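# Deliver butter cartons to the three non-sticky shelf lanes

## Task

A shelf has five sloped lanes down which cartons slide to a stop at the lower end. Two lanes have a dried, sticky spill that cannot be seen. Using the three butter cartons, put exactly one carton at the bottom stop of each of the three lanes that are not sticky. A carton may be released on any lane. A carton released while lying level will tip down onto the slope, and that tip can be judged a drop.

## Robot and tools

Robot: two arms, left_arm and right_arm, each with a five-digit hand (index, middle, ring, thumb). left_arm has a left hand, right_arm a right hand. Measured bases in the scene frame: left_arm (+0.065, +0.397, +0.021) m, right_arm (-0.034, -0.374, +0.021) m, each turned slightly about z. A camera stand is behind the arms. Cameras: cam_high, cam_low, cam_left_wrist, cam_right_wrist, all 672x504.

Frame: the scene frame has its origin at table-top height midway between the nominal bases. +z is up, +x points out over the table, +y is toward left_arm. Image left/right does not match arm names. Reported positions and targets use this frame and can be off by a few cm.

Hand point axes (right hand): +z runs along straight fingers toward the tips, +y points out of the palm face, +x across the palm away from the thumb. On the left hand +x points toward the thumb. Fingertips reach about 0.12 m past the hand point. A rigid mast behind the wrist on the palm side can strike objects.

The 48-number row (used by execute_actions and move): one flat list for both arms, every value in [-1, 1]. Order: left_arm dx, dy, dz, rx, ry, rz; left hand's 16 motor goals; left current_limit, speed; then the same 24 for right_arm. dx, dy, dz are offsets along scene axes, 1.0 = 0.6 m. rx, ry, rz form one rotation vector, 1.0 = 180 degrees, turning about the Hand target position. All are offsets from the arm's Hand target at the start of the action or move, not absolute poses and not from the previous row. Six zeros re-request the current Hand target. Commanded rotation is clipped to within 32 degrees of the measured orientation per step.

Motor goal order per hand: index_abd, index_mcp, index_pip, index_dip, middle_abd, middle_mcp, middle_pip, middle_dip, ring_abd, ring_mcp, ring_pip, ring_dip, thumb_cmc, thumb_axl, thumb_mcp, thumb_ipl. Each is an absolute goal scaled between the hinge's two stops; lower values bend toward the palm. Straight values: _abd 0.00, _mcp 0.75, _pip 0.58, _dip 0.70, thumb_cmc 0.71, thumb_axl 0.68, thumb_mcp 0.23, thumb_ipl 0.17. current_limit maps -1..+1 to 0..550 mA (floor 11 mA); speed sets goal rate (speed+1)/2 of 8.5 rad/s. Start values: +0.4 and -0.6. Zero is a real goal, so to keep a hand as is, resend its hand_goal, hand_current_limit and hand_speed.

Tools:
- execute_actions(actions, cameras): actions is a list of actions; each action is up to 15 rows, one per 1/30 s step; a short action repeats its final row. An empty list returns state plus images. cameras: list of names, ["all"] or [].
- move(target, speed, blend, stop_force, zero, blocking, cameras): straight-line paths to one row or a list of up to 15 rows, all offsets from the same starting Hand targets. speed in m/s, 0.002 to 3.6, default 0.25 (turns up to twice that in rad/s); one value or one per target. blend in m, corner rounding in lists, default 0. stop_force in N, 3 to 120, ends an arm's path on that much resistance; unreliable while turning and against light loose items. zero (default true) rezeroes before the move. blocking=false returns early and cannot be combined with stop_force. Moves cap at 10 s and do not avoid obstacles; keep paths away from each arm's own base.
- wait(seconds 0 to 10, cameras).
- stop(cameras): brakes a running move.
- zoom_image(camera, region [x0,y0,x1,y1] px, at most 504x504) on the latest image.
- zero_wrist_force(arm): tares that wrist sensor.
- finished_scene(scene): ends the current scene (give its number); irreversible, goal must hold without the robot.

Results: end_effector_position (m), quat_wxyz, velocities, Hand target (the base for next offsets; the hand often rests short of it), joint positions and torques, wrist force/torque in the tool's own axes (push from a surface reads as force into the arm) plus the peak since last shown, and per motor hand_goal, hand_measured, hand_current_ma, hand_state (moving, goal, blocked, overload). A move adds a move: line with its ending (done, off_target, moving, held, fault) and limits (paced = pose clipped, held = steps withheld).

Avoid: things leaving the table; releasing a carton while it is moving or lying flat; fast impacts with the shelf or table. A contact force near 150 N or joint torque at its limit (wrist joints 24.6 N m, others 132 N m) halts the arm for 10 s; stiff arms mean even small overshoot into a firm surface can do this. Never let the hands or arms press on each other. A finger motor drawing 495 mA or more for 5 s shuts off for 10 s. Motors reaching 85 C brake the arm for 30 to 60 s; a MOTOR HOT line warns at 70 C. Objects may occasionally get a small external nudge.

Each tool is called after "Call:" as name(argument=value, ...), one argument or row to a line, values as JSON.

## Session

Call:
execute_actions(
  actions=[],
)

Scene clock: 0.00 s.
left_arm: end_effector_position=(+0.2546, +0.0479, +0.1211) hand_goal=(+0.000, +0.754, +0.576, +0.696, +0.000, +0.754, +0.576, +0.696, +0.000, +0.754, +0.576, +0.696, +0.714, +0.678, +0.226, +0.168) hand_measured=(+0.000, +0.754, +0.576, +0.696, +0.000, +0.754, +0.576, +0.696, +0.000, +0.754, +0.576, +0.696, +0.714, +0.678, +0.226, +0.168) hand_current_ma=(+0, +0, +0, +0, +0, +0, +0, +0, +0, +0, +0, +0, +0, +0, +0, +0) hand_state=(goal, goal, goal, goal, overload, goal, goal, goal, goal, goal, goal, goal, goal, goal, goal, goal) hand_current_limit=0.40 hand_speed=-0.60 end_effector_quat_wxyz=(-0.086, +0.989, +0.120, +0.011) | right_arm: end_effector_position=(+0.7503, -0.4681, +0.3556) hand_goal=(+0.000, +0.754, +0.576, +0.696, +0.000, +0.754, +0.576, +0.696, +0.000, +0.754, +0.576, +0.696, +0.714, +0.678, +0.226, +0.168) hand_measured=(+0.000, +0.754, +0.576, +0.696, +0.000, +0.754, +0.576, +0.696, +0.000, +0.754, +0.576, +0.696, +0.714, +0.678, +0.226, +0.168) hand_current_ma=(+0, +0, +0, +0, +0, +0, +0, +0, +0, +0, +0, +0, +0, +0, +0, +0) hand_state=(goal, goal, goal, goal, goal, goal, goal, goal, goal, goal, goal, goal, goal, goal, goal, goal) hand_current_limit=0.40 hand_speed=-0.60 end_effector_quat_wxyz=(+0.338, +0.721, +0.578, -0.180)
Joint positions: left_arm=[2.43 -1.328 -2.42 -1.082 1.7 0.587] | right_arm=[-0.021 -1.087 1.355 -2.08 -2.326 0.06]
Joint velocities: within noise
Joint torques (N m): no reading
Motor temperatures (°C): left_arm=[30 28 23 32 31 33] | right_arm=[25 28 27 36 33 33]
Wrist force (N): no reading
Wrist torque (N m): no reading
Wrist force, peak (N): no reading
Hand target: left_arm +0.2546, +0.0479, +0.1211; -0.086, +0.989, +0.120, +0.011 | right_arm +0.7503, -0.4681, +0.3556; +0.338, +0.721, +0.578, -0.180

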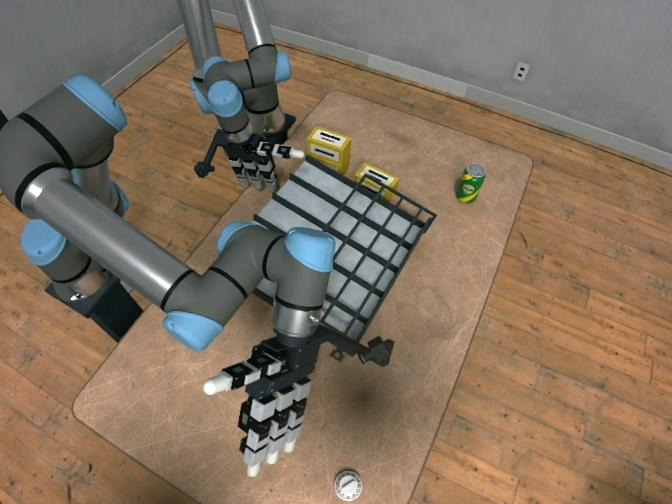

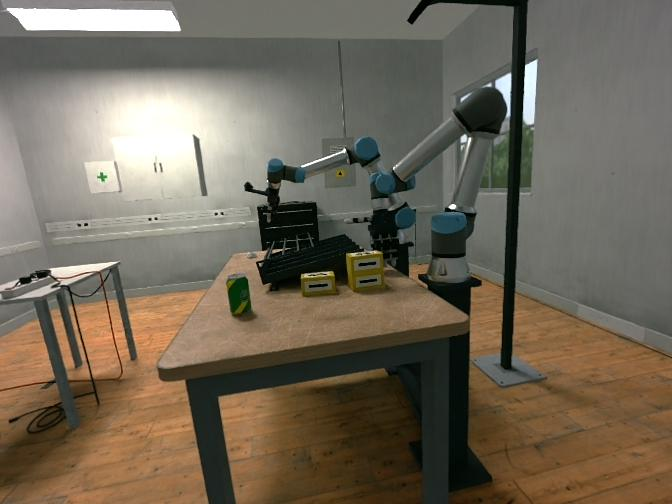

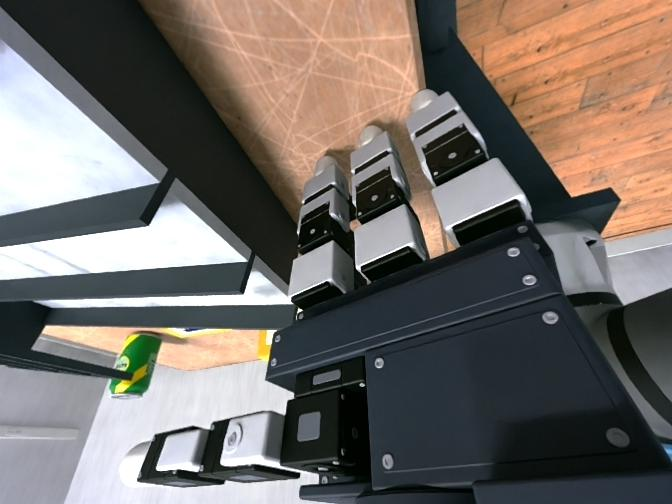

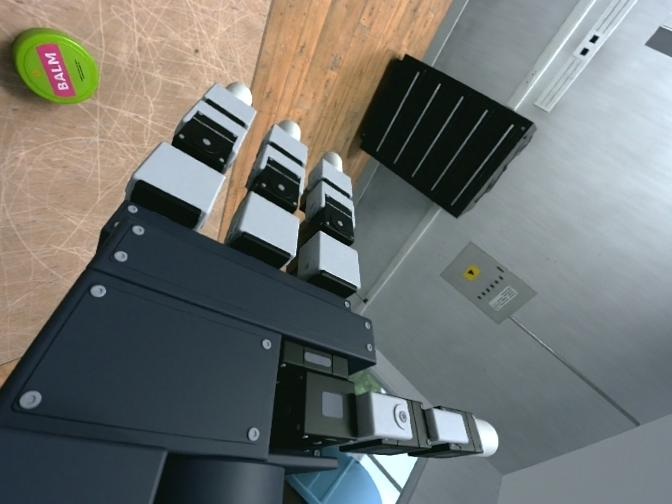

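Call:
move(
  target=[
    [0,0,0.35,0,0,0,0,0.8,-0.372,0.13,0,0.8,-0.372,0.13,0,0.8,-0.372,0.13,-0.67,0.677,0.05,0.168,0.4,-0.5,-0.1,0,0.2,0,0,0,0,0.754,0.576,0.696,0,0.754,0.576,0.696,0,0.754,0.576,0.696,0.714,0.678,0.226,0.168,0.4,-0.6],
    [0.1757,0.62,0.548,0.2558,0.0523,-0.0298,0,0.8,-0.372,0.13,0,0.8,-0.372,0.13,0,0.8,-0.372,0.13,-0.67,0.677,0.05,0.168,0.4,-0.5,-0.7833,-0.2033,0.2405,0,0,0,0,0.754,0.576,0.696,0,0.754,0.576,0.696,0,0.754,0.576,0.696,0.714,0.678,0.226,0.168,0.4,-0.6],
  ],
  speed=0.4,
  blend=0.03,
  cameras=["cam_high","cam_low"],
)

Call:
zoom_image(
  camera="cam_high",
  region=[230, 110, 450, 290],
)

Call:
zoom_image(
  camera="cam_high",
  region=[290, 115, 410, 205],
)

Call:
zoom_image(
  camera="cam_low",
  region=[290, 230, 400, 310],
)

Scene clock: 33.73 s.
left_arm: end_effector_position=(+0.3599, +0.4199, +0.4499) hand_goal=(+0.000, +0.800, -0.372, +0.130, +0.000, +0.800, -0.372, +0.130, +0.000, +0.800, -0.372, +0.130, -0.670, +0.678, +0.050, +0.168) hand_measured=(+0.000, +0.796, -0.370, +0.134, +0.000, +0.796, -0.370, +0.134, +0.000, +0.794, -0.368, +0.134, -0.668, +0.678, +0.048, +0.168) hand_current_ma=(+0, -2, +1, +1, +0, -1, +1, +1, +0, -2, +1, +1, +0, +0, -1, +0) hand_state=(goal, goal, goal, goal, overload, goal, goal, goal, goal, goal, goal, goal, goal, goal, goal, goal) hand_current_limit=0.40 hand_speed=-0.50 end_effector_quat_wxyz=(-0.474, +0.879, +0.054, -0.018) | right_arm: end_effector_position=(+0.2803, -0.5901, +0.4999) hand_goal=(+0.000, +0.754, +0.576, +0.696, +0.000, +0.754, +0.576, +0.696, +0.000, +0.754, +0.576, +0.696, +0.714, +0.678, +0.226, +0.168) hand_measured=(+0.000, +0.756, +0.576, +0.696, +0.000, +0.756, +0.576, +0.696, +0.000, +0.756, +0.576, +0.696, +0.716, +0.678, +0.224, +0.168) hand_current_ma=(+0, +1, +0, +0, +0, +0, +0, +0, +0, +0, +0, +0, +1, +0, -1, +0) hand_state=(goal, goal, goal, goal, goal, goal, goal, goal, goal, goal, goal, goal, goal, goal, goal, goal) hand_current_limit=0.40 hand_speed=-0.60 end_effector_quat_wxyz=(+0.338, +0.721, +0.578, -0.180)
Joint positions: left_arm=[3.197 -1.086 -1.804 -1.924 2.556 1.427] | right_arm=[-0.786 -2.343 2.159 -2.091 -1.954 -0.752]
Joint torques (N m): left_arm=[-5.1 -4.3 32.66 3.48 3.8 -0.71] | right_arm=[-6.55 7.91 -36.22 -1.33 0.17 -0.69]
Wrist force (N): left_arm=[-0.6 2.7 -1.1] | right_arm=[0.2 0.0 -0.2]
Wrist torque (N m): left_arm=[0.35 0.08 -0.22] | right_arm=[0.00 -0.02 -0.13]
Wrist force, peak (N): left_arm=[-0.8 3.3 -1.2] | right_arm=[-1.0 -2.6 -0.1]
Hand target: left_arm +0.3600, +0.4199, +0.4499; -0.474, +0.879, +0.053, -0.018 | right_arm +0.2803, -0.5901, +0.4999; +0.338, +0.721, +0.578, -0.180
Off the commanded pose: left_arm 0.000 m, 0 deg | right_arm 0.000 m, 0 deg.
move: done
Images, in order (width x height): cam_high 672x504, cam_low 672x504.

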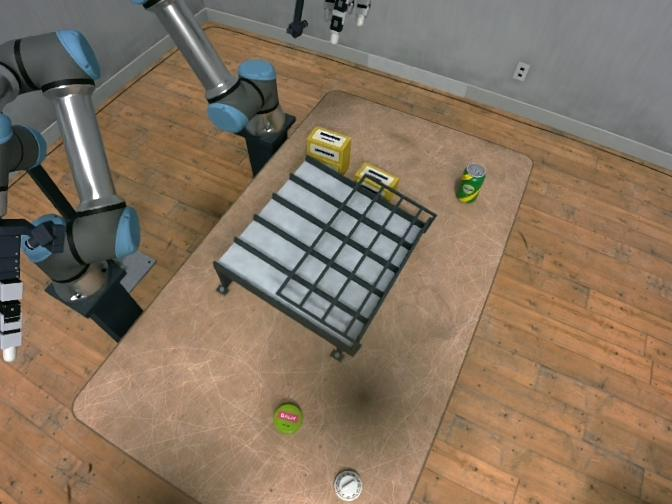

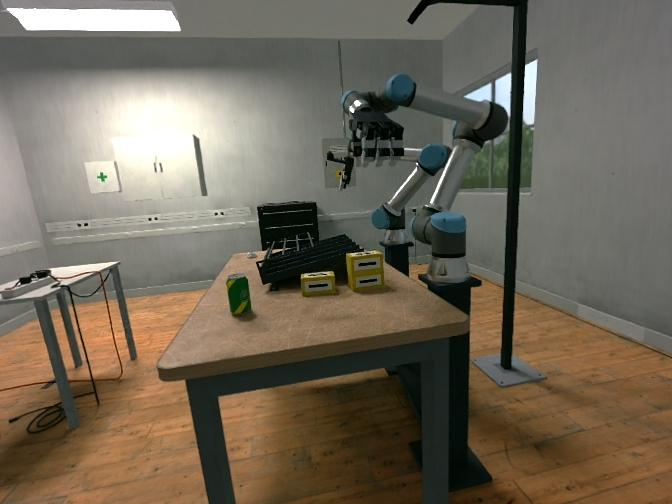

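Scaled by 2.291.

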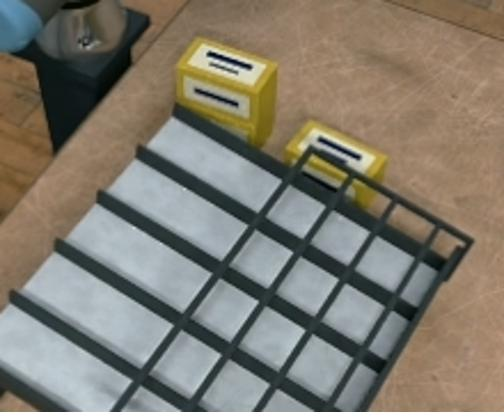

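Scaled by 4.200.

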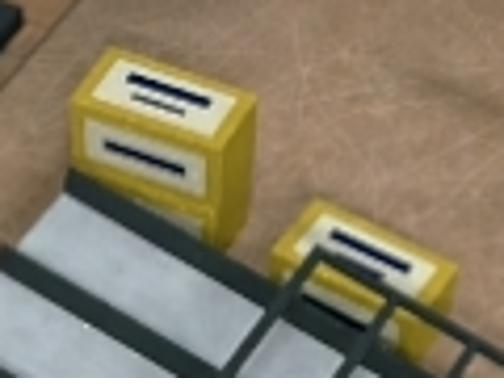

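Scaled by 4.582.

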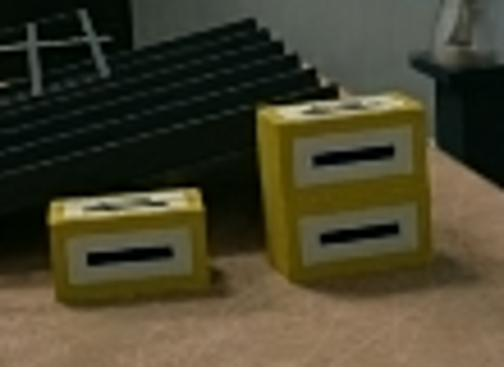

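Call:
move(
  target=[0.0033,-0.1092,-0.4,0,0,-0.0139,0,0.8,-0.372,0.13,0,0.8,-0.372,0.13,0,0.8,-0.372,0.13,-0.67,0.677,0.05,0.168,0.4,-0.5,0,0,0,0,0,0,0,0.754,0.576,0.696,0,0.754,0.576,0.696,0,0.754,0.576,0.696,0.714,0.678,0.226,0.168,0.4,-0.6],
  speed=0.35,
)

Call:
move(
  target=[0,0,-0.1475,0,0,0,0,0.8,-0.372,0.13,0,0.8,-0.372,0.13,0,0.8,-0.372,0.13,-0.67,0.677,0.05,0.168,0.4,-0.5,0,0,0,0,0,0,0,0.754,0.576,0.696,0,0.754,0.576,0.696,0,0.754,0.576,0.696,0.714,0.678,0.226,0.168,0.4,-0.6],
  speed=0.08,
  stop_force=6,
  cameras=["cam_high","cam_low"],
)

Call:
zoom_image(
  camera="cam_high",
  region=[280, 80, 380, 180],
)

Call:
zoom_image(
  camera="cam_low",
  region=[310, 190, 420, 300],
)

Scene clock: 95.03 s.
left_arm: end_effector_position=(+0.3620, +0.3544, +0.2100) hand_goal=(+0.000, +0.800, -0.372, +0.130, +0.000, +0.800, -0.372, +0.130, +0.000, +0.800, -0.372, +0.130, -0.670, +0.678, +0.050, +0.168) hand_measured=(+0.000, +0.794, -0.370, +0.134, +0.000, +0.794, -0.370, +0.134, +0.000, +0.794, -0.368, +0.134, -0.668, +0.678, +0.048, +0.168) hand_current_ma=(+0, -3, +1, +1, +0, -2, +1, +1, +0, -3, +1, +1, +0, +0, -1, +0) hand_state=(goal, goal, goal, goal, overload, goal, goal, goal, goal, goal, goal, goal, goal, goal, goal, goal) hand_current_limit=0.40 hand_speed=-0.50 end_effector_quat_wxyz=(-0.475, +0.880, +0.034, -0.008) | right_arm: end_effector_position=(+0.2803, -0.5901, +0.4999) hand_goal=(+0.000, +0.754, +0.576, +0.696, +0.000, +0.754, +0.576, +0.696, +0.000, +0.754, +0.576, +0.696, +0.714, +0.678, +0.226, +0.168) hand_measured=(+0.000, +0.756, +0.576, +0.696, +0.000, +0.756, +0.576, +0.696, +0.000, +0.756, +0.576, +0.696, +0.716, +0.678, +0.224, +0.168) hand_current_ma=(+0, +1, +0, +0, +0, +0, +0, +0, +0, +0, +0, +0, +1, +0, -1, +0) hand_state=(goal, goal, goal, goal, goal, goal, goal, goal, goal, goal, goal, goal, goal, goal, goal, goal) hand_current_limit=0.40 hand_speed=-0.60 end_effector_quat_wxyz=(+0.338, +0.721, +0.578, -0.180)
Joint positions: left_arm=[2.977 -1.213 -2.294 -1.557 2.516 1.124] | right_arm=[-0.786 -2.343 2.159 -2.091 -1.954 -0.752]
Joint torques (N m): left_arm=[2.34 1.2 16.37 3.01 3.77 0.48] | right_arm=[-8.55 -5.53 -36.2 -0.77 1.52 -1.07]
Wrist force (N): left_arm=[-0.7 2.8 -1.2] | right_arm=[0.0 -0.2 0.1]
Wrist torque (N m): left_arm=[0.39 0.08 -0.40] | right_arm=[-0.06 -0.01 -0.14]
Wrist force, peak (N): left_arm=[-0.7 5.9 -0.3] | right_arm=[-0.2 -0.3 0.1]
Hand target: left_arm +0.3620, +0.3544, +0.2099; -0.475, +0.880, +0.034, -0.008 | right_arm +0.2803, -0.5901, +0.4999; +0.338, +0.721, +0.578, -0.180
Off the commanded pose: left_arm 0.000 m, 0 deg | right_arm 0.000 m, 0 deg.
move: done

Scene clock: 97.20 s.
left_arm: end_effector_position=(+0.3620, +0.3544, +0.1214) hand_goal=(+0.000, +0.800, -0.372, +0.130, +0.000, +0.800, -0.372, +0.130, +0.000, +0.800, -0.372, +0.130, -0.670, +0.678, +0.050, +0.168) hand_measured=(+0.000, +0.794, -0.370, +0.134, +0.000, +0.794, -0.370, +0.134, +0.000, +0.794, -0.368, +0.134, -0.668, +0.678, +0.048, +0.168) hand_current_ma=(+0, -3, +1, +1, +0, -2, +1, +1, +0, -3, +1, +1, +0, +0, -1, +0) hand_state=(goal, goal, goal, goal, overload, goal, goal, goal, goal, goal, goal, goal, goal, goal, goal, goal) hand_current_limit=0.40 hand_speed=-0.50 end_effector_quat_wxyz=(-0.475, +0.880, +0.034, -0.008) | right_arm: end_effector_position=(+0.2803, -0.5901, +0.4999) hand_goal=(+0.000, +0.754, +0.576, +0.696, +0.000, +0.754, +0.576, +0.696, +0.000, +0.754, +0.576, +0.696, +0.714, +0.678, +0.226, +0.168) hand_measured=(+0.000, +0.756, +0.576, +0.696, +0.000, +0.756, +0.576, +0.696, +0.000, +0.756, +0.576, +0.696, +0.716, +0.678, +0.224, +0.168) hand_current_ma=(+0, +1, +0, +0, +0, +0, +0, +0, +0, +0, +0, +0, +1, +0, -1, +0) hand_state=(goal, goal, goal, goal, goal, goal, goal, goal, goal, goal, goal, goal, goal, goal, goal, goal) hand_current_limit=0.40 hand_speed=-0.60 end_effector_quat_wxyz=(+0.338, +0.721, +0.578, -0.180)
Joint positions: left_arm=[2.977 -1.363 -2.458 -1.243 2.516 1.124] | right_arm=[-0.786 -2.343 2.159 -2.091 -1.954 -0.752]
Joint torques (N m): left_arm=[8.52 12.77 28.84 3.62 1.76 1.68] | right_arm=[-8.73 -4.85 -37.06 -0.76 1.52 -0.98]
Wrist force (N): left_arm=[-0.3 2.4 -1.6] | right_arm=[0.0 -0.1 -0.1]
Wrist torque (N m): left_arm=[0.38 0.00 -0.33] | right_arm=[-0.03 0.00 -0.14]
Wrist force, peak (N): left_arm=[-0.9 3.2 -1.1] | right_arm=[-0.2 -0.3 0.2]
Hand target: left_arm +0.3620, +0.3544, +0.1214; -0.475, +0.880, +0.034, -0.008 | right_arm +0.2803, -0.5901, +0.4999; +0.338, +0.721, +0.578, -0.180
Off the commanded pose: left_arm 0.000 m, 0 deg | right_arm 0.000 m, 0 deg.
move: done
Images, in order (width x height): cam_high 672x504, cam_low 672x504.

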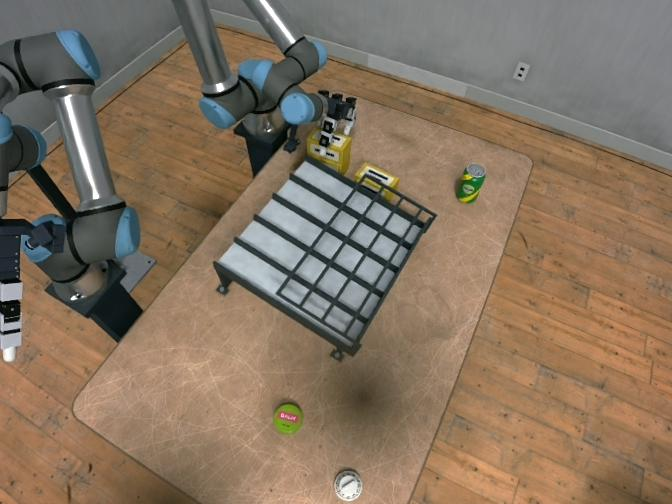

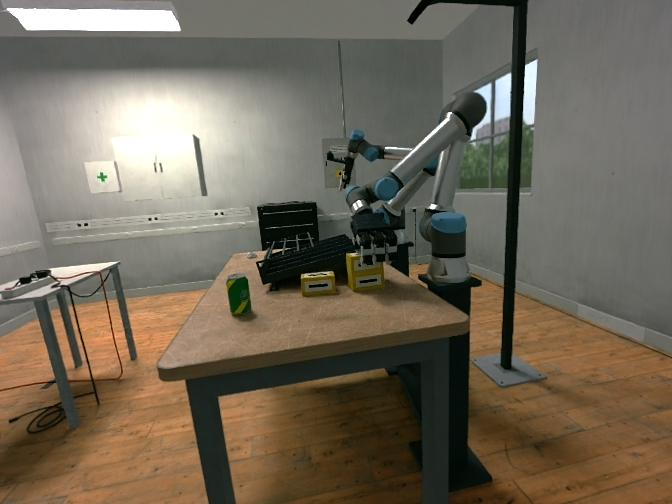

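Scaled by 5.040.

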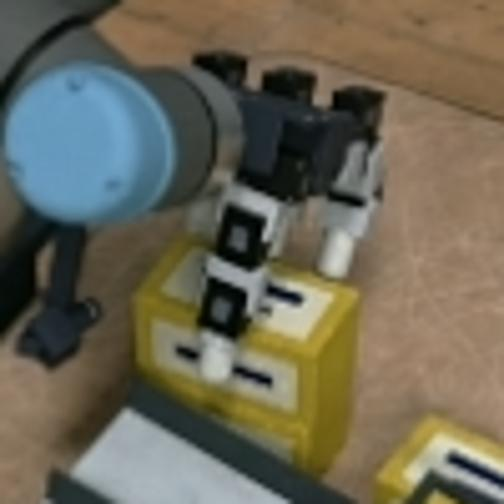

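Scaled by 4.582.

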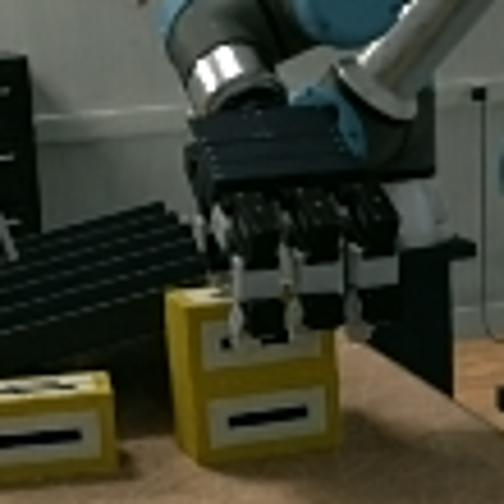

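Call:
move(
  target=[0,0,0,0,0,0,0,0.40,-0.372,0.13,0,0.40,-0.372,0.13,0,0.8,-0.372,0.13,-0.67,0.677,-0.42,0.168,0.5,-0.85,0,0,0,0,0,0,0,0.754,0.576,0.696,0,0.754,0.576,0.696,0,0.754,0.576,0.696,0.714,0.678,0.226,0.168,0.4,-0.6],
  speed=0.1,
)

Call:
move(
  target=[
    [0,0,0.2,0,0,0,0,0.40,-0.372,0.13,0,0.40,-0.372,0.13,0,0.8,-0.372,0.13,-0.67,0.677,-0.42,0.168,0.5,-0.85,0,0,0,0,0,0,0,0.754,0.576,0.696,0,0.754,0.576,0.696,0,0.754,0.576,0.696,0.714,0.678,0.226,0.168,0.4,-0.6],
    [0.0833,-0.246,0.18,0.0024,0.0995,-0.0454,0,0.40,-0.372,0.13,0,0.40,-0.372,0.13,0,0.8,-0.372,0.13,-0.67,0.677,-0.42,0.168,0.5,-0.85,0,0,0,0,0,0,0,0.754,0.576,0.696,0,0.754,0.576,0.696,0,0.754,0.576,0.696,0.714,0.678,0.226,0.168,0.4,-0.6],
    [0.0833,-0.246,0.1227,0.0024,0.0995,-0.0454,0,0.40,-0.372,0.13,0,0.40,-0.372,0.13,0,0.8,-0.372,0.13,-0.67,0.677,-0.42,0.168,0.5,-0.85,0,0,0,0,0,0,0,0.754,0.576,0.696,0,0.754,0.576,0.696,0,0.754,0.576,0.696,0.714,0.678,0.226,0.168,0.4,-0.6],
  ],
  speed=[0.1, 0.25, 0.15],
  blend=0.02,
  cameras=["cam_high","cam_low"],
)

Call:
zoom_image(
  camera="cam_high",
  region=[270, 130, 370, 230],
)

Call:
zoom_image(
  camera="cam_low",
  region=[300, 205, 380, 275],
)

Scene clock: 120.40 s.
left_arm: end_effector_position=(+0.3620, +0.3544, +0.1214) hand_goal=(+0.000, +0.400, -0.372, +0.130, +0.000, +0.400, -0.372, +0.130, +0.000, +0.800, -0.372, +0.130, -0.670, +0.678, -0.420, +0.168) hand_measured=(+0.000, +0.562, -0.352, +0.130, +0.000, +0.568, -0.352, +0.128, +0.000, +0.794, -0.368, +0.134, -0.668, +0.678, -0.076, +0.202) hand_current_ma=(+0, +412, +16, +0, +0, +411, +17, +0, +0, -3, +1, +1, +1, +0, +413, +66) hand_state=(goal, blocked, goal, goal, overload, blocked, blocked, goal, goal, goal, goal, goal, goal, goal, blocked, blocked) hand_current_limit=0.50 hand_speed=-0.85 end_effector_quat_wxyz=(-0.475, +0.880, +0.034, -0.008) | right_arm: end_effector_position=(+0.2803, -0.5901, +0.4999) hand_goal=(+0.000, +0.754, +0.576, +0.696, +0.000, +0.754, +0.576, +0.696, +0.000, +0.754, +0.576, +0.696, +0.714, +0.678, +0.226, +0.168) hand_measured=(+0.000, +0.756, +0.576, +0.696, +0.000, +0.756, +0.576, +0.696, +0.000, +0.756, +0.576, +0.696, +0.716, +0.678, +0.224, +0.168) hand_current_ma=(+0, +1, +0, +0, +0, +0, +0, +0, +0, +0, +0, +0, +1, +0, -1, +0) hand_state=(goal, goal, goal, goal, goal, goal, goal, goal, goal, goal, goal, goal, goal, goal, goal, goal) hand_current_limit=0.40 hand_speed=-0.60 end_effector_quat_wxyz=(+0.338, +0.721, +0.578, -0.180)
Joint positions: left_arm=[2.977 -1.363 -2.458 -1.243 2.516 1.124] | right_arm=[-0.786 -2.343 2.159 -2.091 -1.954 -0.752]
Joint torques (N m): left_arm=[6.3 12.45 25.49 2.42 0.86 -2.45] | right_arm=[-7.41 -5.33 -36.52 -0.83 1.44 -1.02]
Wrist force (N): left_arm=[-0.4 -8.8 -3.6] | right_arm=[0.1 0.0 -0.1]
Wrist torque (N m): left_arm=[0.18 0.03 -0.26] | right_arm=[0.00 -0.01 -0.14]
Wrist force, peak (N): left_arm=[-0.4 -9.4 -3.6] | right_arm=[0.1 -0.2 0.3]
Hand target: left_arm +0.3620, +0.3544, +0.1214; -0.475, +0.880, +0.034, -0.008 | right_arm +0.2803, -0.5901, +0.4999; +0.338, +0.721, +0.578, -0.180
Off the commanded pose: left_arm 0.000 m, 0 deg | right_arm 0.000 m, 0 deg.
move: done

Scene clock: 122.97 s.
left_arm: end_effector_position=(+0.4119, +0.2068, +0.1951) hand_goal=(+0.000, +0.400, -0.372, +0.130, +0.000, +0.400, -0.372, +0.130, +0.000, +0.800, -0.372, +0.130, -0.670, +0.678, -0.420, +0.168) hand_measured=(+0.000, +0.530, -0.316, +0.156, +0.000, +0.512, -0.310, +0.172, +0.000, +0.794, -0.370, +0.132, -0.648, +0.684, -0.076, +0.208) hand_current_ma=(+0, +382, +88, +25, +0, +296, +102, +55, +0, -3, +1, +1, +20, +4, +413, +82) hand_state=(goal, blocked, blocked, blocked, overload, blocked, blocked, blocked, goal, goal, goal, goal, blocked, goal, blocked, blocked) hand_current_limit=0.50 hand_speed=-0.85 end_effector_quat_wxyz=(-0.477, +0.866, -0.102, -0.111) | right_arm: end_effector_position=(+0.2803, -0.5901, +0.4999) hand_goal=(+0.000, +0.754, +0.576, +0.696, +0.000, +0.754, +0.576, +0.696, +0.000, +0.754, +0.576, +0.696, +0.714, +0.678, +0.226, +0.168) hand_measured=(+0.000, +0.756, +0.576, +0.696, +0.000, +0.756, +0.576, +0.696, +0.000, +0.756, +0.576, +0.696, +0.716, +0.678, +0.224, +0.168) hand_current_ma=(+0, +1, +0, +0, +0, +0, +0, +0, +0, +0, +0, +0, +1, +0, -1, +0) hand_state=(goal, goal, goal, goal, goal, goal, goal, goal, goal, goal, goal, goal, goal, goal, goal, goal) hand_current_limit=0.40 hand_speed=-0.60 end_effector_quat_wxyz=(+0.338, +0.721, +0.578, -0.180)
Joint positions: left_arm=[2.694 -1.684 -1.848 -1.914 2.365 1.016] | right_arm=[-0.786 -2.343 2.159 -2.091 -1.954 -0.752]
Joint torques (N m): left_arm=[7.8 31.15 24.93 1.68 3.61 2.83] | right_arm=[-7.34 -4.96 -35.8 -0.72 1.37 -0.71]
Wrist force (N): left_arm=[1.1 7.1 0.8] | right_arm=[0.0 -0.1 0.0]
Wrist torque (N m): left_arm=[0.65 0.07 -0.37] | right_arm=[-0.05 -0.01 -0.14]
Wrist force, peak (N): left_arm=[-0.5 -9.2 -3.6] | right_arm=[-0.3 -0.3 0.0]
Hand target: left_arm +0.4119, +0.2068, +0.1950; -0.477, +0.866, -0.102, -0.111 | right_arm +0.2803, -0.5901, +0.4999; +0.338, +0.721, +0.578, -0.180
Off the commanded pose: left_arm 0.000 m, 0 deg | right_arm 0.000 m, 0 deg.
move: done; blend cut to 0.0172 m at target 2
Images, in order (width x height): cam_high 672x504, cam_low 672x504.

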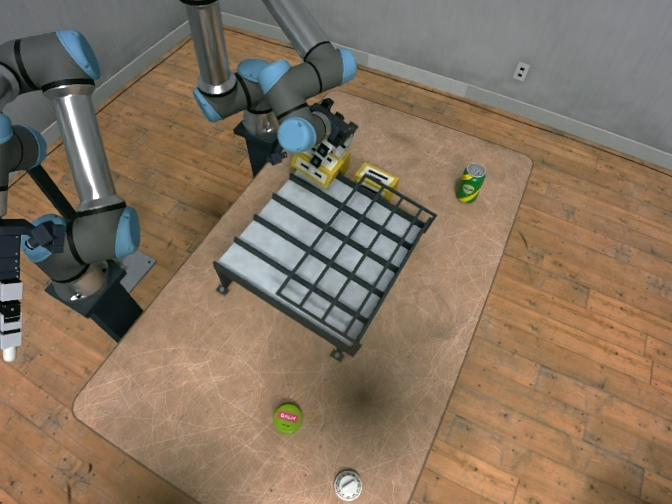

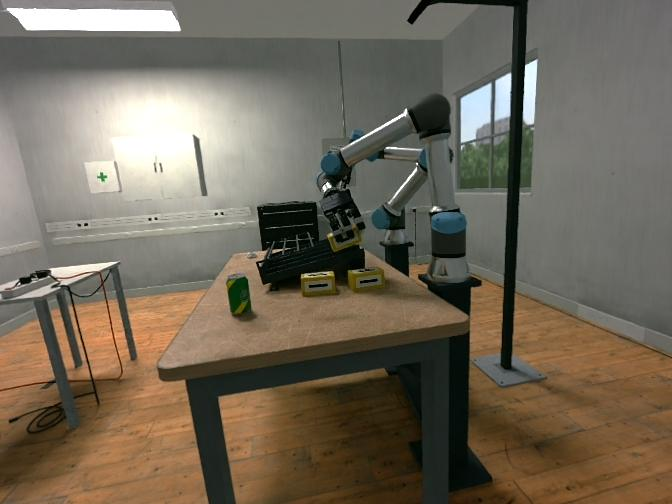

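Scaled by 5.040.

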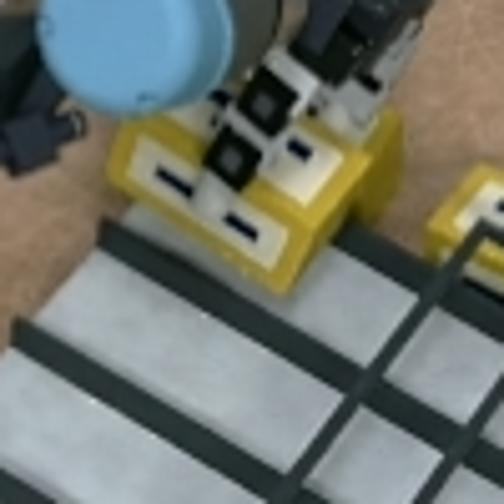

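Scaled by 6.300.

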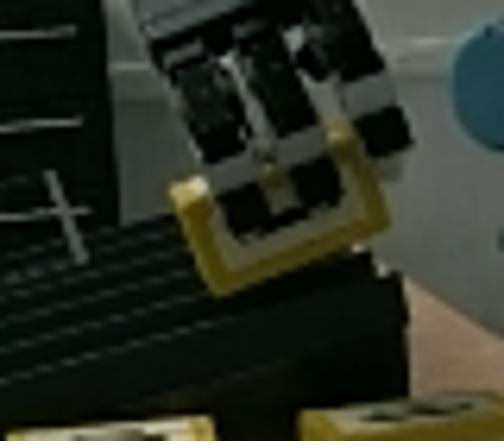

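Call:
move(
  target=[0.01,-0.003,-0.02,0,-0.0333,0,0,0.40,-0.372,0.13,0,0.40,-0.372,0.13,0,0.8,-0.372,0.13,-0.67,0.677,-0.42,0.168,0.5,-0.85,0,0,0,0,0,0,0,0.754,0.576,0.696,0,0.754,0.576,0.696,0,0.754,0.576,0.696,0.714,0.678,0.226,0.168,0.4,-0.6],
  speed=0.1,
)

Call:
move(
  target=[0,0,-0.065,0,0,0,0,0.40,-0.372,0.13,0,0.40,-0.372,0.13,0,0.8,-0.372,0.13,-0.67,0.677,-0.42,0.168,0.5,-0.85,0,0,0,0,0,0,0,0.754,0.576,0.696,0,0.754,0.576,0.696,0,0.754,0.576,0.696,0.714,0.678,0.226,0.168,0.4,-0.6],
  speed=0.03,
  stop_force=5,
  cameras=["cam_high","cam_low"],
)

Call:
zoom_image(
  camera="cam_high",
  region=[270, 130, 370, 230],
)

Call:
zoom_image(
  camera="cam_low",
  region=[300, 205, 380, 275],
)

Scene clock: 137.27 s.
left_arm: end_effector_position=(+0.4179, +0.2050, +0.1831) hand_goal=(+0.000, +0.400, -0.372, +0.130, +0.000, +0.400, -0.372, +0.130, +0.000, +0.800, -0.372, +0.130, -0.670, +0.678, -0.420, +0.168) hand_measured=(+0.000, +0.530, -0.316, +0.156, +0.000, +0.512, -0.310, +0.172, +0.000, +0.794, -0.370, +0.132, -0.648, +0.684, -0.076, +0.208) hand_current_ma=(+0, +382, +88, +25, +0, +296, +102, +55, +0, -3, +1, +1, +20, +4, +412, +82) hand_state=(goal, blocked, blocked, blocked, overload, blocked, blocked, blocked, goal, goal, goal, goal, blocked, goal, blocked, blocked) hand_current_limit=0.50 hand_speed=-0.85 end_effector_quat_wxyz=(-0.482, +0.871, -0.077, -0.065) | right_arm: end_effector_position=(+0.2803, -0.5901, +0.4999) hand_goal=(+0.000, +0.754, +0.576, +0.696, +0.000, +0.754, +0.576, +0.696, +0.000, +0.754, +0.576, +0.696, +0.714, +0.678, +0.226, +0.168) hand_measured=(+0.000, +0.756, +0.576, +0.696, +0.000, +0.756, +0.576, +0.696, +0.000, +0.756, +0.576, +0.696, +0.716, +0.678, +0.224, +0.168) hand_current_ma=(+0, +1, +0, +0, +0, +0, +0, +0, +0, +0, +0, +0, +1, +0, -1, +0) hand_state=(goal, goal, goal, goal, goal, goal, goal, goal, goal, goal, goal, goal, goal, goal, goal, goal) hand_current_limit=0.40 hand_speed=-0.60 end_effector_quat_wxyz=(+0.338, +0.721, +0.578, -0.180)
Joint positions: left_arm=[2.676 -1.668 -1.904 -1.827 2.39 0.951] | right_arm=[-0.786 -2.343 2.159 -2.091 -1.954 -0.752]
Joint torques (N m): left_arm=[8.6 18.36 33.88 -0.66 -0.65 2.8] | right_arm=[-7.52 -5.79 -35.29 -0.8 1.59 -0.57]
Wrist force (N): left_arm=[0.9 7.5 1.1] | right_arm=[-0.3 0.0 0.0]
Wrist torque (N m): left_arm=[0.67 0.02 -0.34] | right_arm=[-0.02 0.04 -0.17]
Wrist force, peak (N): left_arm=[0.9 7.7 1.8] | right_arm=[-0.1 -0.4 -0.1]
Hand target: left_arm +0.4179, +0.2050, +0.1830; -0.481, +0.871, -0.077, -0.065 | right_arm +0.2803, -0.5901, +0.4999; +0.338, +0.721, +0.578, -0.180
Off the commanded pose: left_arm 0.000 m, 0 deg | right_arm 0.000 m, 0 deg.
move: done

Scene clock: 139.40 s.
left_arm: end_effector_position=(+0.4179, +0.2050, +0.1513) hand_goal=(+0.000, +0.400, -0.372, +0.130, +0.000, +0.400, -0.372, +0.130, +0.000, +0.800, -0.372, +0.130, -0.670, +0.678, -0.420, +0.168) hand_measured=(+0.000, +0.530, -0.318, +0.150, +0.000, +0.508, -0.310, +0.170, +0.000, +0.794, -0.370, +0.132, -0.648, +0.684, -0.076, +0.216) hand_current_ma=(+0, +382, +82, +17, +0, +282, +101, +50, +0, -3, +1, +1, +20, +4, +412, +111) hand_state=(goal, blocked, blocked, blocked, overload, blocked, blocked, blocked, goal, goal, goal, goal, blocked, goal, blocked, blocked) hand_current_limit=0.50 hand_speed=-0.85 end_effector_quat_wxyz=(-0.481, +0.871, -0.077, -0.065) | right_arm: end_effector_position=(+0.2803, -0.5901, +0.4999) hand_goal=(+0.000, +0.754, +0.576, +0.696, +0.000, +0.754, +0.576, +0.696, +0.000, +0.754, +0.576, +0.696, +0.714, +0.678, +0.226, +0.168) hand_measured=(+0.000, +0.756, +0.576, +0.696, +0.000, +0.756, +0.576, +0.696, +0.000, +0.756, +0.576, +0.696, +0.716, +0.678, +0.224, +0.168) hand_current_ma=(+0, +1, +0, +0, +0, +0, +0, +0, +0, +0, +0, +0, +1, +0, -1, +0) hand_state=(goal, goal, goal, goal, goal, goal, goal, goal, goal, goal, goal, goal, goal, goal, goal, goal) hand_current_limit=0.40 hand_speed=-0.60 end_effector_quat_wxyz=(+0.338, +0.721, +0.578, -0.180)
Joint positions: left_arm=[2.676 -1.705 -1.954 -1.741 2.39 0.951] | right_arm=[-0.786 -2.343 2.159 -2.091 -1.954 -0.752]
Joint torques (N m): left_arm=[5.36 27.33 32.45 2.73 -1.01 -0.44] | right_arm=[-7.59 -4.53 -35.77 -0.86 1.46 -0.4]
Wrist force (N): left_arm=[0.4 6.2 0.7] | right_arm=[-0.1 -0.1 -0.1]
Wrist torque (N m): left_arm=[0.60 0.07 -0.41] | right_arm=[-0.03 0.02 -0.15]
Wrist force, peak (N): left_arm=[0.7 7.7 1.2] | right_arm=[-0.3 -0.1 -0.2]
Hand target: left_arm +0.4179, +0.2050, +0.1513; -0.481, +0.871, -0.077, -0.065 (not the last commanded pose) | right_arm +0.2803, -0.5901, +0.4999; +0.338, +0.721, +0.578, -0.180
Off the commanded pose: left_arm 0.007 m, 0 deg | right_arm 0.000 m, 0 deg.
move: contact (left_arm)
Images, in order (width x height): cam_high 672x504, cam_low 672x504.

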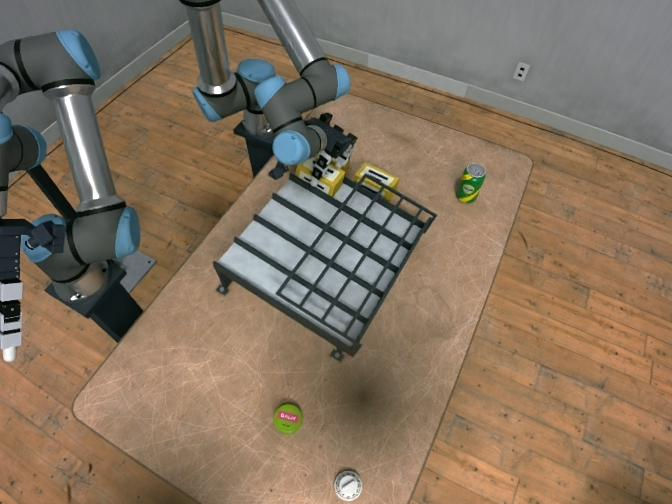

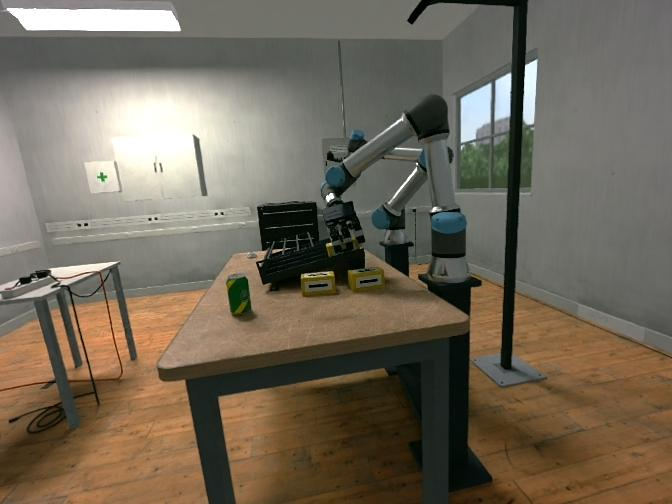

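Scaled by 5.040.

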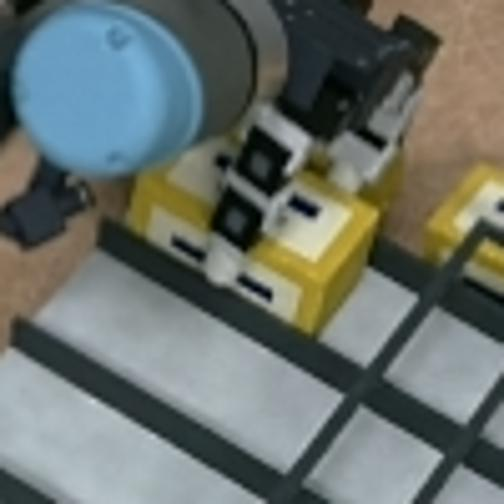

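Scaled by 6.300.

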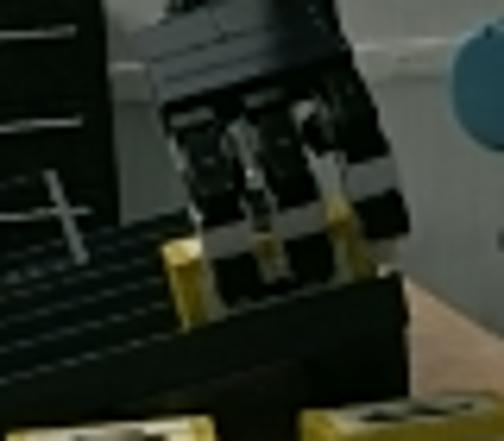

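Call:
move(
  target=[0,0,0,0,0,0,0,0.65,-0.372,0.13,0,0.65,-0.372,0.13,0,0.8,-0.372,0.13,-0.67,0.677,0.05,0.168,0.4,-0.93,0,0,0,0,0,0,0,0.754,0.576,0.696,0,0.754,0.576,0.696,0,0.754,0.576,0.696,0.714,0.678,0.226,0.168,0.4,-0.6],
  speed=0.1,
)

Call:
move(
  target=[0,0,0,0,0,0,0,0.78,-0.372,0.13,0,0.78,-0.372,0.13,0,0.8,-0.372,0.13,-0.67,0.677,0.05,0.168,0.4,-0.7,0,0,0,0,0,0,0,0.754,0.576,0.696,0,0.754,0.576,0.696,0,0.754,0.576,0.696,0.714,0.678,0.226,0.168,0.4,-0.6],
  speed=0.1,
  cameras=["cam_high","cam_low"],
)

Scene clock: 147.67 s.
left_arm: end_effector_position=(+0.4179, +0.2050, +0.1513) hand_goal=(+0.000, +0.650, -0.372, +0.130, +0.000, +0.650, -0.372, +0.130, +0.000, +0.800, -0.372, +0.130, -0.670, +0.678, +0.050, +0.168) hand_measured=(+0.000, +0.636, -0.368, +0.134, +0.000, +0.638, -0.368, +0.134, +0.000, +0.794, -0.370, +0.132, -0.664, +0.682, +0.046, +0.170) hand_current_ma=(+0, -10, +1, +1, +0, -8, +1, +1, +0, -3, +1, +1, +3, +1, -2, +1) hand_state=(goal, goal, goal, goal, overload, goal, goal, goal, goal, goal, goal, goal, goal, goal, goal, goal) hand_current_limit=0.40 hand_speed=-0.93 end_effector_quat_wxyz=(-0.481, +0.871, -0.077, -0.065) | right_arm: end_effector_position=(+0.2803, -0.5901, +0.4999) hand_goal=(+0.000, +0.754, +0.576, +0.696, +0.000, +0.754, +0.576, +0.696, +0.000, +0.754, +0.576, +0.696, +0.714, +0.678, +0.226, +0.168) hand_measured=(+0.000, +0.756, +0.576, +0.696, +0.000, +0.756, +0.576, +0.696, +0.000, +0.756, +0.576, +0.696, +0.716, +0.678, +0.224, +0.168) hand_current_ma=(+0, +1, +0, +0, +0, +0, +0, +0, +0, +0, +0, +0, +1, +0, -1, +0) hand_state=(goal, goal, goal, goal, goal, goal, goal, goal, goal, goal, goal, goal, goal, goal, goal, goal) hand_current_limit=0.40 hand_speed=-0.60 end_effector_quat_wxyz=(+0.338, +0.721, +0.578, -0.180)
Joint positions: left_arm=[2.676 -1.705 -1.954 -1.741 2.39 0.951] | right_arm=[-0.786 -2.343 2.159 -2.091 -1.954 -0.752]
Joint torques (N m): left_arm=[-7.42 22.16 27.6 2.33 -0.8 2.81] | right_arm=[-7.28 -4.21 -35.27 -0.83 1.31 -0.51]
Wrist force (N): left_arm=[-0.1 2.0 -1.4] | right_arm=[0.0 0.1 -0.2]
Wrist torque (N m): left_arm=[0.36 0.03 -0.31] | right_arm=[0.00 0.00 -0.14]
Wrist force, peak (N): left_arm=[0.8 6.6 1.0] | right_arm=[-0.3 -0.3 0.0]
Hand target: left_arm +0.4179, +0.2050, +0.1513; -0.481, +0.871, -0.077, -0.065 | right_arm +0.2803, -0.5901, +0.4999; +0.338, +0.721, +0.578, -0.180
Off the commanded pose: left_arm 0.000 m, 0 deg | right_arm 0.000 m, 0 deg.
move: done

Scene clock: 148.17 s.
left_arm: end_effector_position=(+0.4179, +0.2050, +0.1513) hand_goal=(+0.000, +0.780, -0.372, +0.130, +0.000, +0.780, -0.372, +0.130, +0.000, +0.800, -0.372, +0.130, -0.670, +0.678, +0.050, +0.168) hand_measured=(+0.000, +0.764, -0.368, +0.134, +0.000, +0.766, -0.368, +0.134, +0.000, +0.794, -0.370, +0.132, -0.664, +0.682, +0.046, +0.170) hand_current_ma=(+0, -12, +1, +1, +0, -10, +1, +1, +0, -3, +1, +1, +3, +1, -2, +1) hand_state=(goal, goal, goal, goal, overload, goal, goal, goal, goal, goal, goal, goal, goal, goal, goal, goal) hand_current_limit=0.40 hand_speed=-0.70 end_effector_quat_wxyz=(-0.481, +0.871, -0.077, -0.065) | right_arm: end_effector_position=(+0.2803, -0.5901, +0.4999) hand_goal=(+0.000, +0.754, +0.576, +0.696, +0.000, +0.754, +0.576, +0.696, +0.000, +0.754, +0.576, +0.696, +0.714, +0.678, +0.226, +0.168) hand_measured=(+0.000, +0.756, +0.576, +0.696, +0.000, +0.756, +0.576, +0.696, +0.000, +0.756, +0.576, +0.696, +0.716, +0.678, +0.224, +0.168) hand_current_ma=(+0, +1, +0, +0, +0, +0, +0, +0, +0, +0, +0, +0, +1, +0, -1, +0) hand_state=(goal, goal, goal, goal, goal, goal, goal, goal, goal, goal, goal, goal, goal, goal, goal, goal) hand_current_limit=0.40 hand_speed=-0.60 end_effector_quat_wxyz=(+0.338, +0.721, +0.578, -0.180)
Joint positions: left_arm=[2.676 -1.705 -1.954 -1.741 2.39 0.951] | right_arm=[-0.786 -2.343 2.159 -2.091 -1.954 -0.752]
Joint torques (N m): left_arm=[-8.44 22.73 25.71 2.06 -0.73 2.88] | right_arm=[-6.67 -5.61 -36.37 -0.7 1.34 -0.3]
Wrist force (N): left_arm=[0.0 2.0 -1.3] | right_arm=[-0.1 -0.1 -0.1]
Wrist torque (N m): left_arm=[0.33 0.01 -0.30] | right_arm=[-0.02 0.00 -0.15]
Wrist force, peak (N): left_arm=[-0.2 2.3 -1.4] | right_arm=[-0.3 0.1 -0.1]
Hand target: left_arm +0.4179, +0.2050, +0.1513; -0.481, +0.871, -0.077, -0.065 | right_arm +0.2803, -0.5901, +0.4999; +0.338, +0.721, +0.578, -0.180
Off the commanded pose: left_arm 0.000 m, 0 deg | right_arm 0.000 m, 0 deg.
move: done
Images, in order (width x height): cam_high 672x504, cam_low 672x504.

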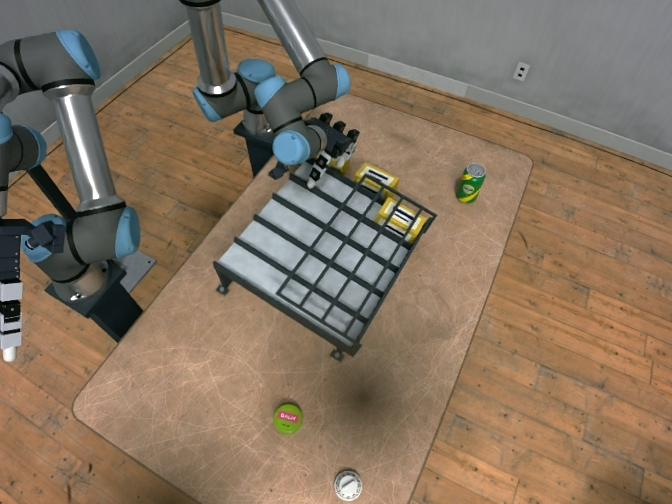

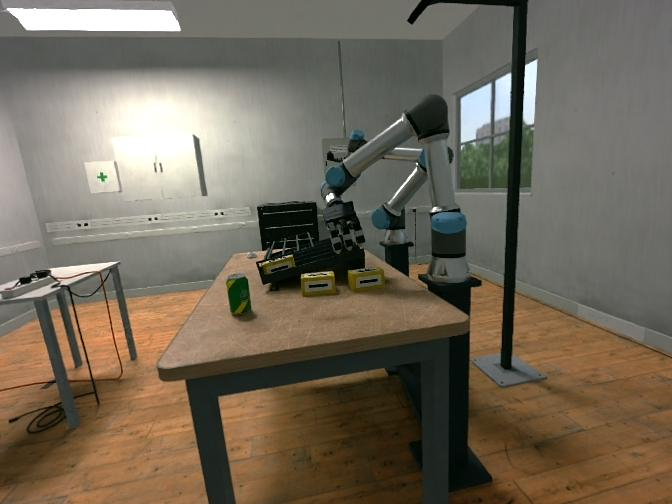

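Call:
move(
  target=[
    [0,0,0.13,0,0,0,0,0.8,-0.372,0.13,0,0.8,-0.372,0.13,0,0.8,-0.372,0.13,-0.67,0.677,0.05,0.168,0.4,-0.5,0,0,0,0,0,0,0,0.754,0.576,0.696,0,0.754,0.576,0.696,0,0.754,0.576,0.696,0.714,0.678,0.226,0.168,0.4,-0.6],
    [-0.0965,0.2483,0.13,-0.0043,-0.0658,0.0449,0,0.8,-0.372,0.13,0,0.8,-0.372,0.13,0,0.8,-0.372,0.13,-0.67,0.677,0.05,0.168,0.4,-0.5,0,0,0,0,0,0,0,0.754,0.576,0.696,0,0.754,0.576,0.696,0,0.754,0.576,0.696,0.714,0.678,0.226,0.168,0.4,-0.6],
    [-0.0965,0.2483,0.0145,-0.0043,-0.0658,0.0449,0,0.8,-0.372,0.13,0,0.8,-0.372,0.13,0,0.8,-0.372,0.13,-0.67,0.677,0.05,0.168,0.4,-0.5,0,0,0,0,0,0,0,0.754,0.576,0.696,0,0.754,0.576,0.696,0,0.754,0.576,0.696,0.714,0.678,0.226,0.168,0.4,-0.6],
  ],
  speed=[0.15, 0.3, 0.2],
  blend=0.02,
  cameras=["cam_high","cam_low"],
)

Call:
zoom_image(
  camera="cam_high",
  region=[280, 90, 380, 190],
)

Call:
zoom_image(
  camera="cam_low",
  region=[310, 200, 420, 310],
)

Scene clock: 175.17 s.
left_arm: end_effector_position=(+0.3600, +0.3540, +0.1600) hand_goal=(+0.000, +0.800, -0.372, +0.130, +0.000, +0.800, -0.372, +0.130, +0.000, +0.800, -0.372, +0.130, -0.670, +0.678, +0.050, +0.168) hand_measured=(+0.000, +0.786, -0.370, +0.134, +0.000, +0.788, -0.370, +0.134, +0.000, +0.794, -0.370, +0.132, -0.668, +0.680, +0.048, +0.170) hand_current_ma=(+0, -9, +1, +1, +0, -7, +0, +1, +0, -3, +1, +1, +1, +1, -1, +0) hand_state=(goal, goal, goal, goal, overload, goal, goal, goal, goal, goal, goal, goal, goal, goal, goal, goal) hand_current_limit=0.40 hand_speed=-0.50 end_effector_quat_wxyz=(-0.475, +0.879, +0.034, -0.009) | right_arm: end_effector_position=(+0.2803, -0.5901, +0.4999) hand_goal=(+0.000, +0.754, +0.576, +0.696, +0.000, +0.754, +0.576, +0.696, +0.000, +0.754, +0.576, +0.696, +0.714, +0.678, +0.226, +0.168) hand_measured=(+0.000, +0.756, +0.576, +0.696, +0.000, +0.756, +0.576, +0.696, +0.000, +0.756, +0.576, +0.696, +0.716, +0.678, +0.224, +0.168) hand_current_ma=(+0, +1, +0, +0, +0, +0, +0, +0, +0, +0, +0, +0, +1, +0, -1, +0) hand_state=(goal, goal, goal, goal, goal, goal, goal, goal, goal, goal, goal, goal, goal, goal, goal, goal) hand_current_limit=0.40 hand_speed=-0.60 end_effector_quat_wxyz=(+0.338, +0.721, +0.578, -0.180)
Joint positions: left_arm=[2.973 -1.281 -2.392 -1.397 2.516 1.119] | right_arm=[-0.786 -2.343 2.159 -2.091 -1.954 -0.752]
Joint torques (N m): left_arm=[8.3 4.4 20.67 3.18 3.11 -2.43] | right_arm=[-6.65 -5.31 -36.53 -0.77 1.39 -0.22]
Wrist force (N): left_arm=[-0.9 3.0 -1.4] | right_arm=[0.1 -0.2 -0.1]
Wrist torque (N m): left_arm=[0.41 0.17 -0.37] | right_arm=[-0.03 -0.02 -0.13]
Wrist force, peak (N): left_arm=[-0.7 5.1 -0.4] | right_arm=[0.0 -0.4 0.3]
Hand target: left_arm +0.3600, +0.3540, +0.1600; -0.475, +0.879, +0.034, -0.009 | right_arm +0.2803, -0.5901, +0.4999; +0.338, +0.721, +0.578, -0.180
Off the commanded pose: left_arm 0.000 m, 0 deg | right_arm 0.000 m, 0 deg.
move: done
Images, in order (width x height): cam_high 672x504, cam_low 672x504.

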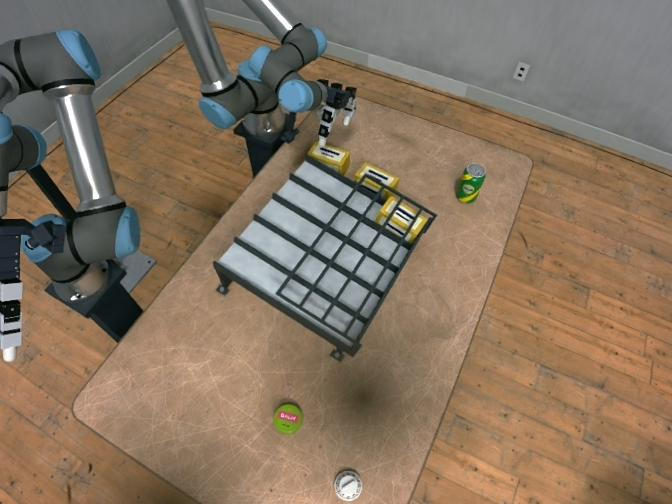

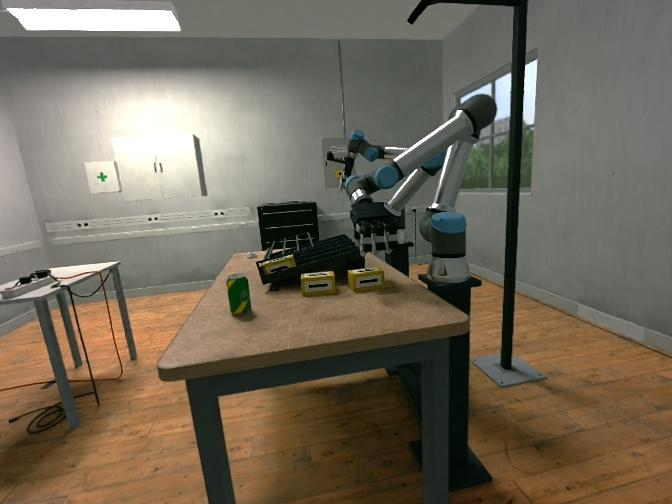

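Scaled by 5.040.

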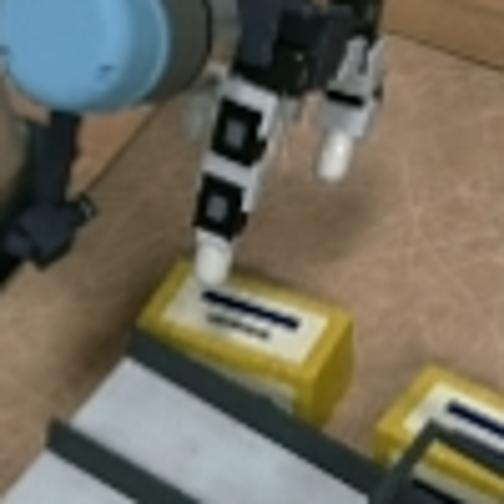

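Scaled by 4.582.

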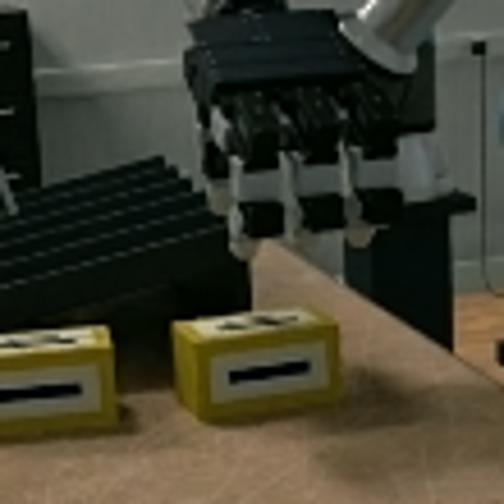

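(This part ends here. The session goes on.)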